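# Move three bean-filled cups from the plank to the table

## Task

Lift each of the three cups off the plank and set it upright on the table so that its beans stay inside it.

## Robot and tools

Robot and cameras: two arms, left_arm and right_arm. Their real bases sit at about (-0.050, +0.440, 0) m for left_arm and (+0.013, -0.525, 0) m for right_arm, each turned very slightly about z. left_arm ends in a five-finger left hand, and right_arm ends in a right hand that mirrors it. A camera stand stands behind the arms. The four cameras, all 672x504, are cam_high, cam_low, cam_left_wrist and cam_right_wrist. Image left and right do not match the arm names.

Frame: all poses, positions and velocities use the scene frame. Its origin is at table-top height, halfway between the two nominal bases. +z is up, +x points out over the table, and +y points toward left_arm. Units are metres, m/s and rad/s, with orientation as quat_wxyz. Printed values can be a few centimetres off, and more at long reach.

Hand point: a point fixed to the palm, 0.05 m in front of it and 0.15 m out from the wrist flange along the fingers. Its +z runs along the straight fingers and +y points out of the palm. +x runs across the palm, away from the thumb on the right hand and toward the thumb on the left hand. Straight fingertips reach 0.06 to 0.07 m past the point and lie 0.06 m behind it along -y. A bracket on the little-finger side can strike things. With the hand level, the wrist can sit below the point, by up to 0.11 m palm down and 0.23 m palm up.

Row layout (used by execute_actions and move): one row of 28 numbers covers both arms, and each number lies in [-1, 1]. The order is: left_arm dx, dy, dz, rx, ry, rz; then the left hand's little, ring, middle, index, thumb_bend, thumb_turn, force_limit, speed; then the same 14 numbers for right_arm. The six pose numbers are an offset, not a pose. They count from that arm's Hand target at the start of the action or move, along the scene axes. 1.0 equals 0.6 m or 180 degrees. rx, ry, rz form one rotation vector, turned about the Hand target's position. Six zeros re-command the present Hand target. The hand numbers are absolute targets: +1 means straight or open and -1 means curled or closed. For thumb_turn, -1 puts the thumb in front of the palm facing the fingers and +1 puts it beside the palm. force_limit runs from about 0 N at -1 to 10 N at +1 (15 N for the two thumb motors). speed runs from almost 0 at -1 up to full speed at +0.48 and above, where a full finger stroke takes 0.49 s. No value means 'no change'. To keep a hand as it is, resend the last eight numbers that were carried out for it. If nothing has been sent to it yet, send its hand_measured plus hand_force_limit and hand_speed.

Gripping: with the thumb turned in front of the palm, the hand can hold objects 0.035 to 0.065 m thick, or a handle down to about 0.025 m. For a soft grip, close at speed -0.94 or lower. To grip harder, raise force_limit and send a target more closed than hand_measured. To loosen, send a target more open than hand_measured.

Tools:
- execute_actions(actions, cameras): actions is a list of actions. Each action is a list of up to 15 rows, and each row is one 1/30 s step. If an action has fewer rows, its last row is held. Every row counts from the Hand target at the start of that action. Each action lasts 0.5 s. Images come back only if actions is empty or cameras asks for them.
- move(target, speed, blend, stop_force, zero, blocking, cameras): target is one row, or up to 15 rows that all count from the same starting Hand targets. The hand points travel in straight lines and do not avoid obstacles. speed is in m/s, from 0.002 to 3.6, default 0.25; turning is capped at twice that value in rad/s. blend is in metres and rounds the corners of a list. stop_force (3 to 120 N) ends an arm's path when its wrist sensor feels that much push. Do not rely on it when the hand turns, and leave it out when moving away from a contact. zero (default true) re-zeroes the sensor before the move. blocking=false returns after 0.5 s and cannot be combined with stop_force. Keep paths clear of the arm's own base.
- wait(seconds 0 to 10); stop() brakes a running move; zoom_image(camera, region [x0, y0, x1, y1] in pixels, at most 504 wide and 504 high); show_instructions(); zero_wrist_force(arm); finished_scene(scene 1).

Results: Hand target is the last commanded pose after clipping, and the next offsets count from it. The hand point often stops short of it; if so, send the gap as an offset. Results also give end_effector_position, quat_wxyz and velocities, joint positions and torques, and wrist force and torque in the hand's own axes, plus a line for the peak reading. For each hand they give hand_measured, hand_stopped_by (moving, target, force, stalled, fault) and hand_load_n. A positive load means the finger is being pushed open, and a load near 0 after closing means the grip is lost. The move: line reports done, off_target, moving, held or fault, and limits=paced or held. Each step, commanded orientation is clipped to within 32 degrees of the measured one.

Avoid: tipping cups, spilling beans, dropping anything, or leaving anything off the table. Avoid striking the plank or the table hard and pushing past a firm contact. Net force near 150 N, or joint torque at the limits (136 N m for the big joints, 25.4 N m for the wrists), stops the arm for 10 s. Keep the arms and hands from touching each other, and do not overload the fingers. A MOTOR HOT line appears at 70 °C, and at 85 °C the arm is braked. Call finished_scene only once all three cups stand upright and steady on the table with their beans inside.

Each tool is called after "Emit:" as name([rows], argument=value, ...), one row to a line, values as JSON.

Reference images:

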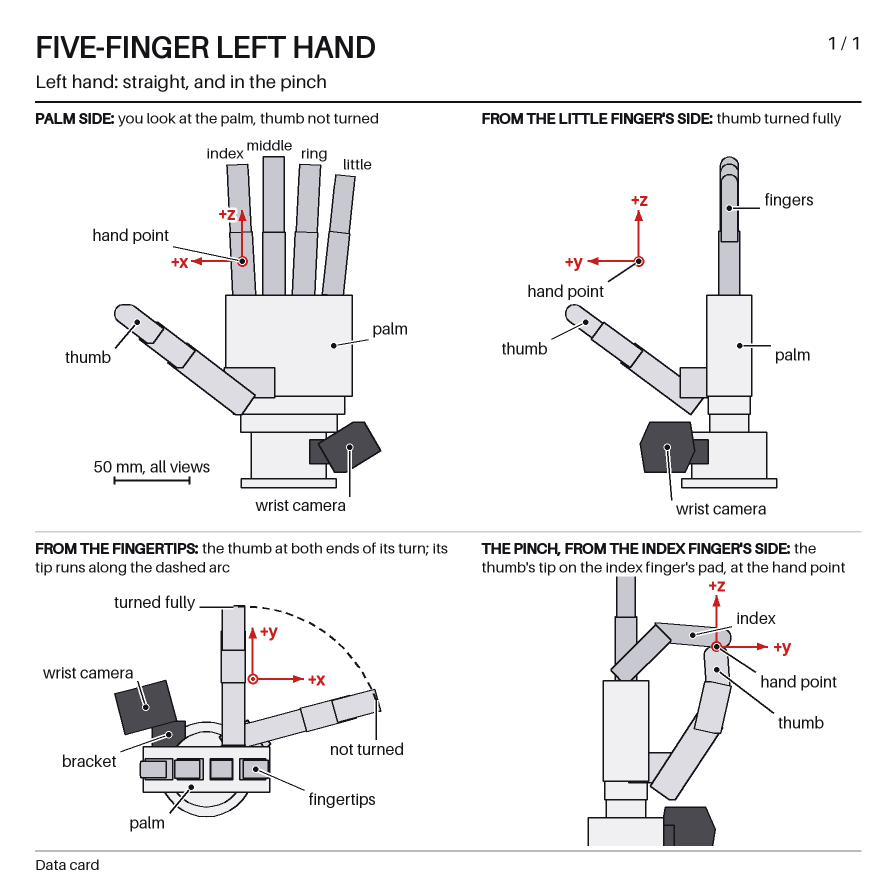

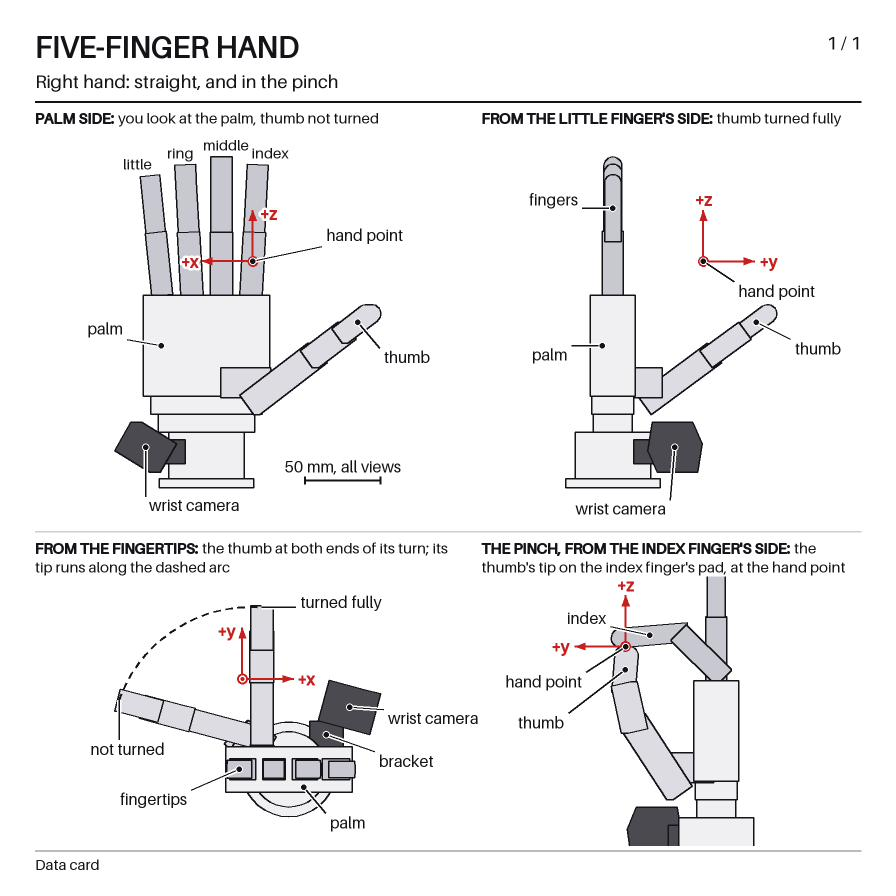

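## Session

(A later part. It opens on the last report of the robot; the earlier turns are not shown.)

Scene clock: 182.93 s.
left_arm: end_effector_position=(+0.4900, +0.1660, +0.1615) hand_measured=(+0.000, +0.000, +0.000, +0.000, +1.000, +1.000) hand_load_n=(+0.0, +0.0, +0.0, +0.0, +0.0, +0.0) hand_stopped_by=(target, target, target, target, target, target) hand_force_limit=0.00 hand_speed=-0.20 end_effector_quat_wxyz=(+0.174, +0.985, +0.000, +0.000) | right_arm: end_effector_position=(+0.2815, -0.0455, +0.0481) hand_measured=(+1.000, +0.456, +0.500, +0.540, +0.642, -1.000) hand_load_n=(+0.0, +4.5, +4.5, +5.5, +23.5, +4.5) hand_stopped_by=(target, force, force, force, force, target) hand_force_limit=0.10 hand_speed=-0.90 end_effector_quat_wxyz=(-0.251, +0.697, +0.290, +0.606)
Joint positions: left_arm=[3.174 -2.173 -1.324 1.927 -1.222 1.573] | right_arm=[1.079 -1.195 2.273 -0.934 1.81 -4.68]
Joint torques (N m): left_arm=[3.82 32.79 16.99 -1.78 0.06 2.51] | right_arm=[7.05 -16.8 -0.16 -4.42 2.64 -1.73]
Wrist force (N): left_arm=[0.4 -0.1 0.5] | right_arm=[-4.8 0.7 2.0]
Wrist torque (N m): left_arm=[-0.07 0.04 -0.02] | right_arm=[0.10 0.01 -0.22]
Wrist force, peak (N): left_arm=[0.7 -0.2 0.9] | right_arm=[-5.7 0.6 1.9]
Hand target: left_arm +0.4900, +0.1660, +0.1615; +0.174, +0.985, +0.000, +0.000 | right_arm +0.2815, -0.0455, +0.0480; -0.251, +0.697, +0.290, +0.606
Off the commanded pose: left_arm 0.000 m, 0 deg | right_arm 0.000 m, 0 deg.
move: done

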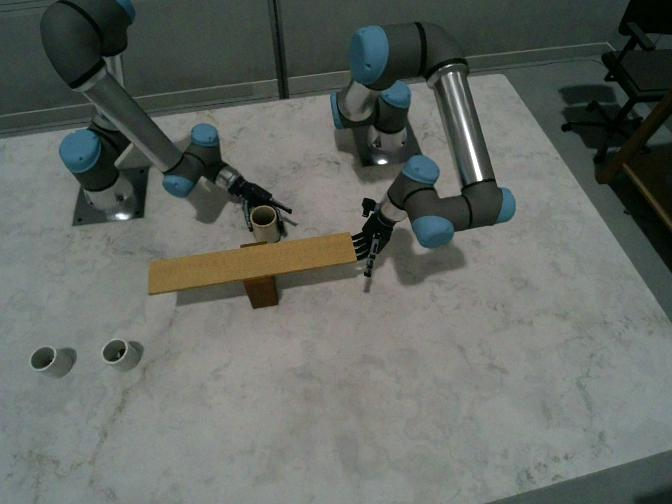

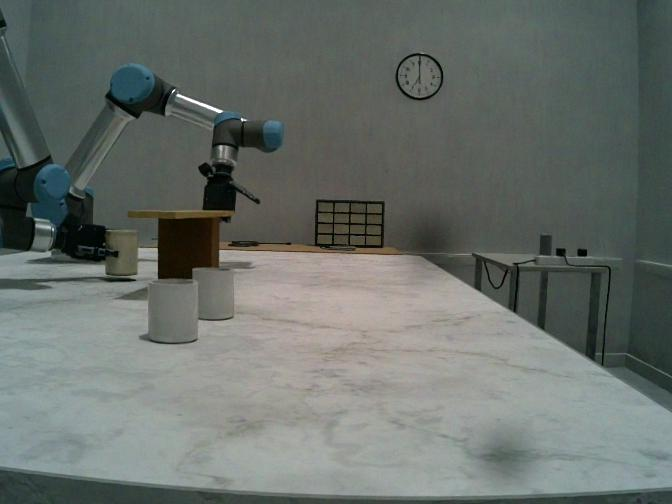

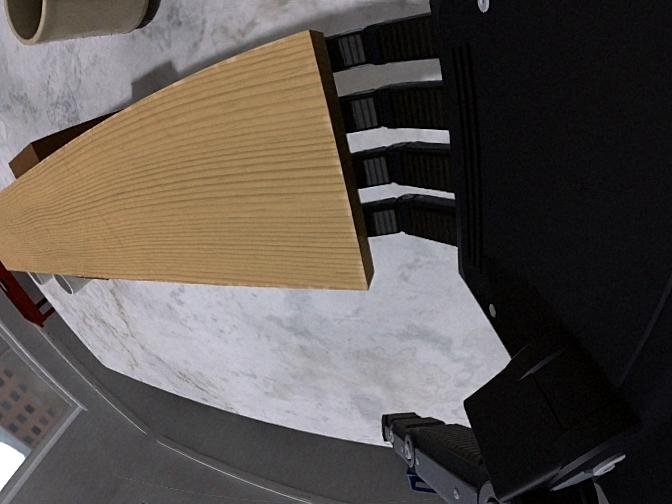

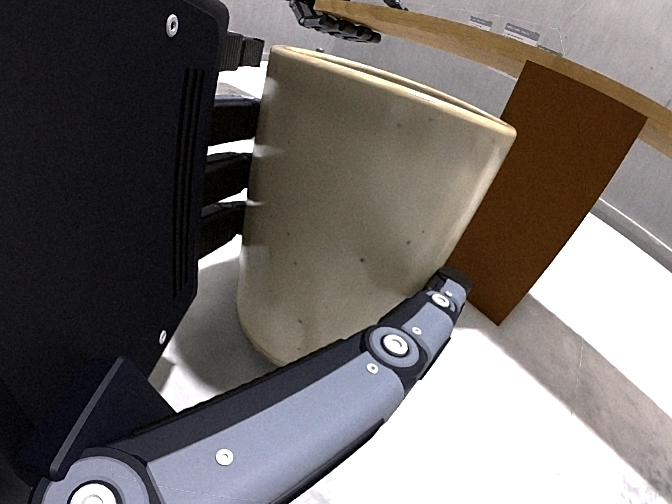

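Emit:
move(target=[0,0,0,0,0,0,0,0,0,0,1,1,0,-0.2,0,0,-0.045,0,0,0,1,-0.1,-0.1,-0.1,0.1,-1,0.1,-0.9], speed=0.007, stop_force=3, cameras=["cam_low","cam_right_wrist"])

Emit:
zoom_image(camera="cam_low", region=[60, 210, 180, 300])

Scene clock: 186.30 s.
left_arm: end_effector_position=(+0.4900, +0.1660, +0.1615) hand_measured=(+0.000, +0.000, +0.000, +0.000, +1.000, +1.000) hand_load_n=(+0.0, +0.0, +0.5, +0.0, +0.0, +0.5) hand_stopped_by=(target, target, target, target, target, target) hand_force_limit=0.00 hand_speed=-0.20 end_effector_quat_wxyz=(+0.174, +0.985, +0.000, +0.000) | right_arm: end_effector_position=(+0.2815, -0.0455, +0.0342) hand_measured=(+1.000, +0.456, +0.500, +0.540, +0.642, -1.000) hand_load_n=(+0.0, +4.5, +4.5, +5.0, +23.0, +4.0) hand_stopped_by=(target, force, force, force, force, target) hand_force_limit=0.10 hand_speed=-0.90 end_effector_quat_wxyz=(-0.251, +0.697, +0.290, +0.606)
Joint positions: left_arm=[3.174 -2.173 -1.324 1.927 -1.222 1.573] | right_arm=[1.079 -1.156 2.278 -0.977 1.81 -4.68]
Joint torques (N m): left_arm=[3.34 29.59 13.46 -1.01 -0.07 2.62] | right_arm=[3.99 -41.83 -16.77 1.39 2.06 -0.2]
Wrist force (N): left_arm=[0.5 0.0 0.5] | right_arm=[-2.1 0.5 0.8]
Wrist torque (N m): left_arm=[-0.05 0.02 -0.01] | right_arm=[0.13 0.10 -0.14]
Wrist force, peak (N): left_arm=[0.9 -0.6 0.4] | right_arm=[-5.2 0.6 1.5]
Hand target: left_arm +0.4900, +0.1660, +0.1615; +0.174, +0.985, +0.000, +0.000 | right_arm +0.2815, -0.0455, +0.0343; -0.251, +0.697, +0.290, +0.606 (not the last commanded pose)
Off the commanded pose: left_arm 0.000 m, 0 deg | right_arm 0.013 m, 0 deg.
move: contact (right_arm)
Images, in order (width x height): cam_low 672x504, cam_right_wrist 672x504.

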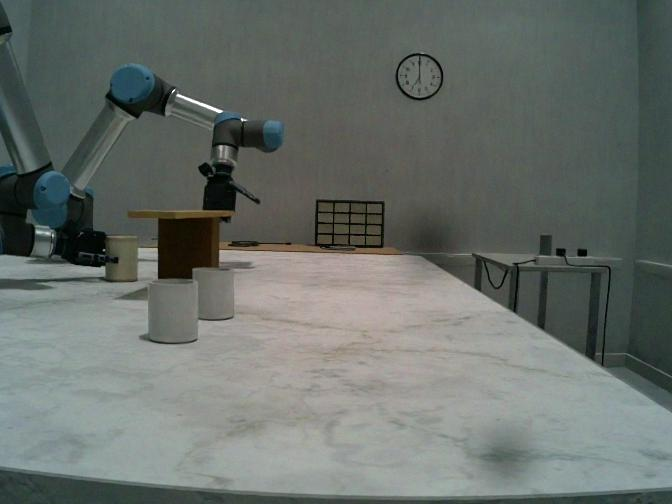

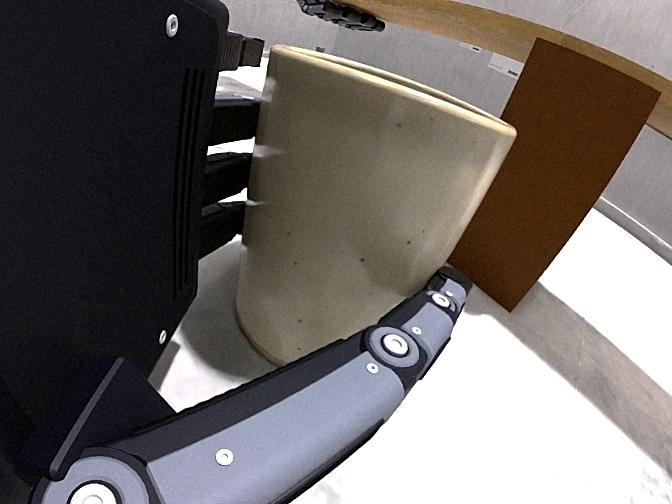

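Scaled by 4.200.

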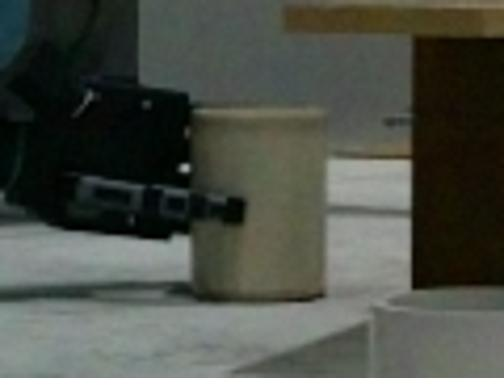

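Emit:
move([
  [0,0,0,0,0,0,0,0,0,0,1,1,0,-0.2,0,0,-0.0008,0,0,0,1,0.7,0.7,0.7,0.85,-1,-0.4,-0.88],
  [0,0,0,0,0,0,0,0,0,0,1,1,0,-0.2,0,0,-0.0004,0,0,0,1,1,1,1,1,-1,-0.4,-0.5],
], speed=0.02, cameras=["cam_low","cam_high","cam_right_wrist"])

Emit:
zoom_image(camera="cam_low", region=[60, 210, 180, 300])

Emit:
zoom_image(camera="cam_high", region=[200, 170, 320, 260])

Scene clock: 197.00 s.
left_arm: end_effector_position=(+0.4900, +0.1660, +0.1615) hand_measured=(+0.000, +0.000, +0.000, +0.000, +1.000, +1.000) hand_load_n=(+0.0, +0.0, +0.0, +0.5, +0.0, +0.0) hand_stopped_by=(target, target, target, target, target, target) hand_force_limit=0.00 hand_speed=-0.20 end_effector_quat_wxyz=(+0.174, +0.985, +0.000, +0.000) | right_arm: end_effector_position=(+0.2815, -0.0455, +0.0340) hand_measured=(+1.000, +1.000, +1.000, +1.000, +1.000, -1.000) hand_load_n=(+0.0, +0.0, +0.0, +0.0, +0.0, +0.0) hand_stopped_by=(target, target, target, target, target, target) hand_force_limit=-0.40 hand_speed=-0.50 end_effector_quat_wxyz=(-0.251, +0.697, +0.290, +0.606)
Joint positions: left_arm=[3.174 -2.173 -1.324 1.927 -1.222 1.573] | right_arm=[1.079 -1.156 2.278 -0.978 1.81 -4.68]
Joint torques (N m): left_arm=[2.66 29.49 9.6 -0.57 0.16 2.49] | right_arm=[-6.8 -42.24 -15.89 1.62 -1.85 -0.49]
Wrist force (N): left_arm=[0.5 -0.5 0.7] | right_arm=[-1.3 0.6 1.3]
Wrist torque (N m): left_arm=[-0.13 0.03 0.00] | right_arm=[0.11 0.06 -0.22]
Wrist force, peak (N): left_arm=[0.9 0.0 0.8] | right_arm=[-2.8 0.7 1.0]
Hand target: left_arm +0.4900, +0.1660, +0.1615; +0.174, +0.985, +0.000, +0.000 | right_arm +0.2815, -0.0455, +0.0340; -0.251, +0.697, +0.290, +0.606
Off the commanded pose: left_arm 0.000 m, 0 deg | right_arm 0.000 m, 0 deg.
move: done
Images, in order (width x height): cam_high 672x504, cam_low 672x504, cam_right_wrist 672x504.

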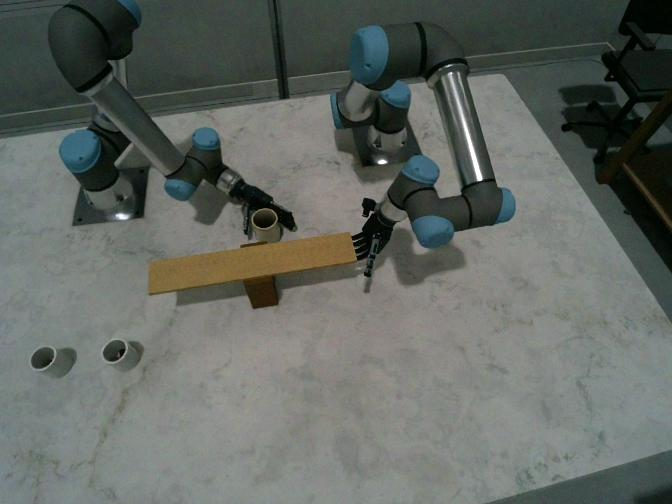

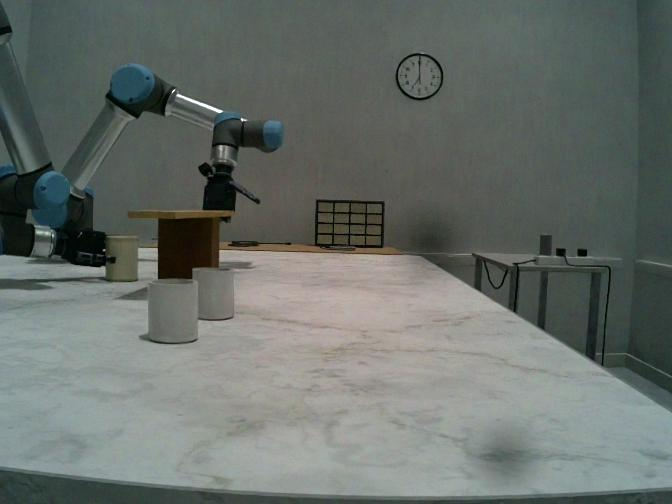

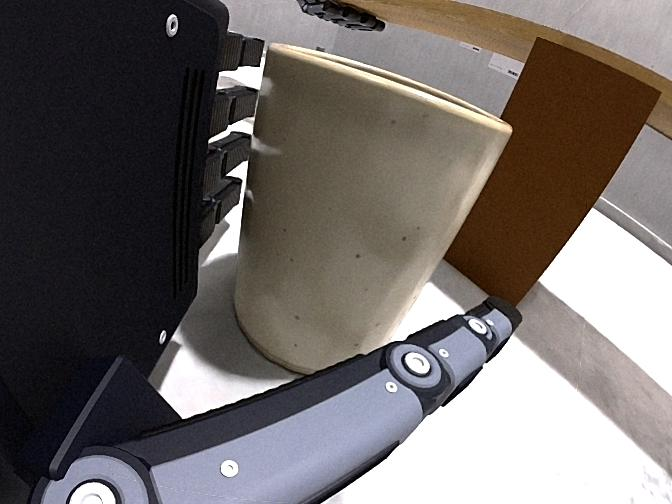

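Scaled by 4.200.

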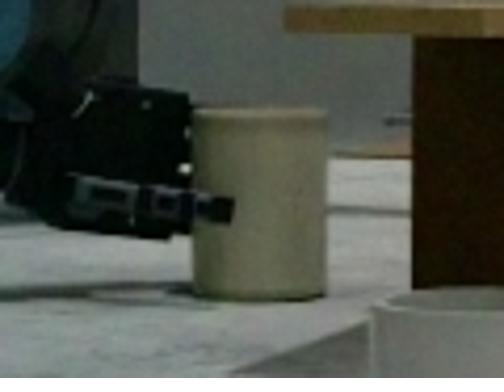

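Scaled by 4.200.

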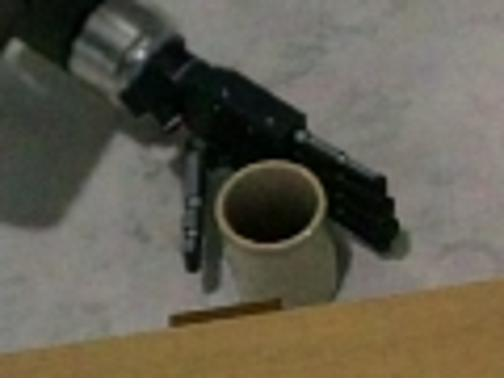

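Emit:
move([
  [0,0,-0.02,0,0,0,0,0,0,0,1,1,0,-0.2,0,0,0.1,0,0,0,1,1,1,1,1,-1,-0.4,-0.5],
  [0,0.2,-0.02,0,0,0,0,0,0,0,1,1,0,-0.2,0,0,0.35,0,0,0,1,1,1,1,1,-1,-0.4,-0.5],
], speed=0.06, cameras=["all"])

Emit:
zoom_image(camera="cam_high", region=[200, 150, 400, 290])

Emit:
zoom_image(camera="cam_low", region=[60, 160, 260, 310])

Scene clock: 202.00 s.
left_arm: end_effector_position=(+0.4900, +0.2859, +0.1495) hand_measured=(+0.000, +0.000, +0.000, +0.000, +1.000, +1.000) hand_load_n=(+0.0, +0.0, +0.0, +0.5, +0.0, -0.5) hand_stopped_by=(target, target, target, target, target, target) hand_force_limit=0.00 hand_speed=-0.20 end_effector_quat_wxyz=(+0.174, +0.985, +0.000, +0.000) | right_arm: end_effector_position=(+0.2815, -0.0455, +0.2439) hand_measured=(+1.000, +1.000, +1.000, +1.000, +1.000, -1.000) hand_load_n=(+0.0, +0.0, +0.0, +0.0, +0.0, +0.0) hand_stopped_by=(target, target, target, target, target, target) hand_force_limit=-0.40 hand_speed=-0.50 end_effector_quat_wxyz=(-0.251, +0.697, +0.290, +0.606)
Joint positions: left_arm=[3.412 -2.153 -1.414 1.911 -1.232 1.827] | right_arm=[1.079 -1.588 2.063 -0.331 1.81 -4.68]
Joint torques (N m): left_arm=[9.64 45.92 7.25 -4.44 -0.88 2.95] | right_arm=[2.79 -32.71 -32.64 1.71 2.07 1.41]
Wrist force (N): left_arm=[0.6 0.1 0.2] | right_arm=[-1.2 0.8 1.1]
Wrist torque (N m): left_arm=[0.01 0.00 -0.01] | right_arm=[0.15 0.05 -0.18]
Wrist force, peak (N): left_arm=[0.6 -0.3 0.7] | right_arm=[-1.9 0.8 1.2]
Hand target: left_arm +0.4900, +0.2860, +0.1495; +0.174, +0.985, +0.000, +0.000 | right_arm +0.2815, -0.0455, +0.2440; -0.251, +0.697, +0.290, +0.606
Off the commanded pose: left_arm 0.000 m, 0 deg | right_arm 0.000 m, 0 deg.
move: done

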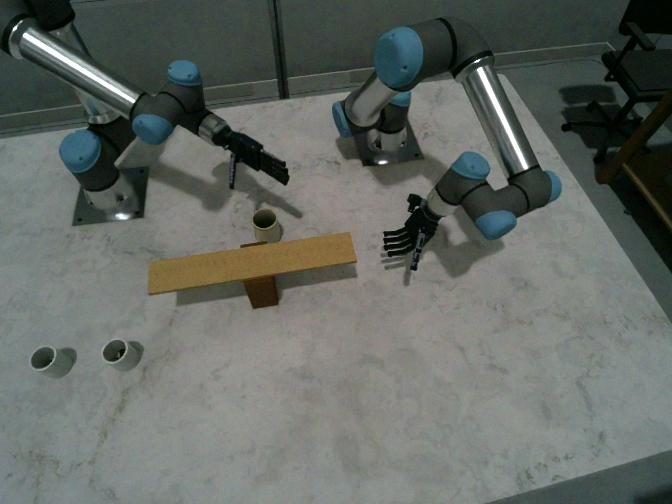

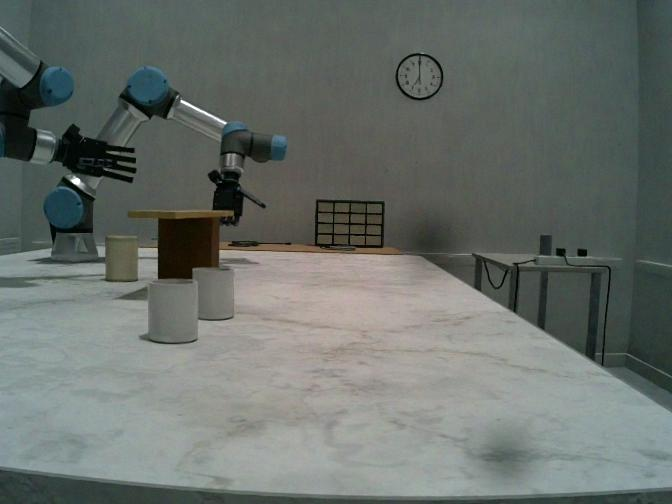

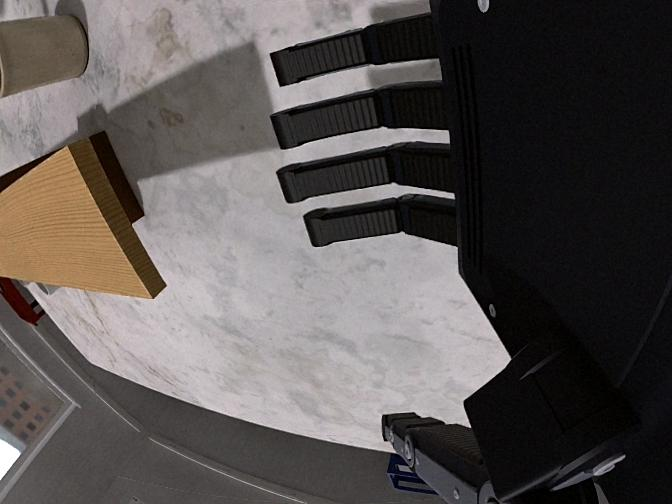

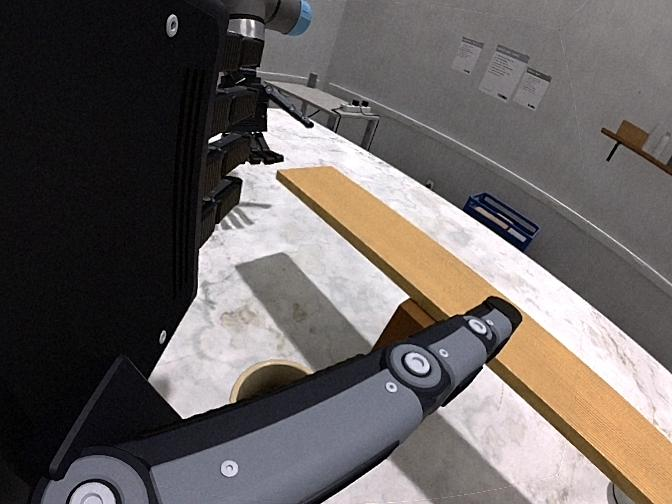

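Scaled by 2.520.

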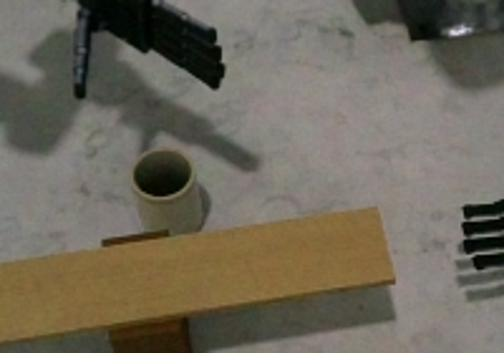

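Scaled by 2.520.

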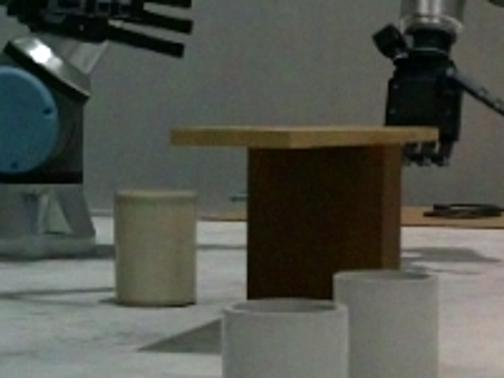

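Emit:
zoom_image(camera="cam_high", region=[10, 320, 160, 390])

Emit:
zoom_image(camera="cam_high", region=[140, 190, 370, 330])

Scaled by 3.360.

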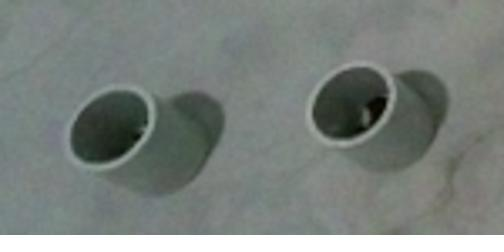

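Scaled by 2.191.

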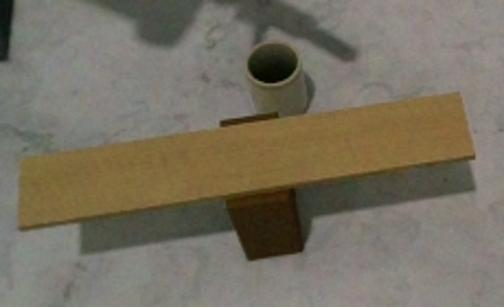

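Emit:
finished_scene()

The scene is finished: the task was done.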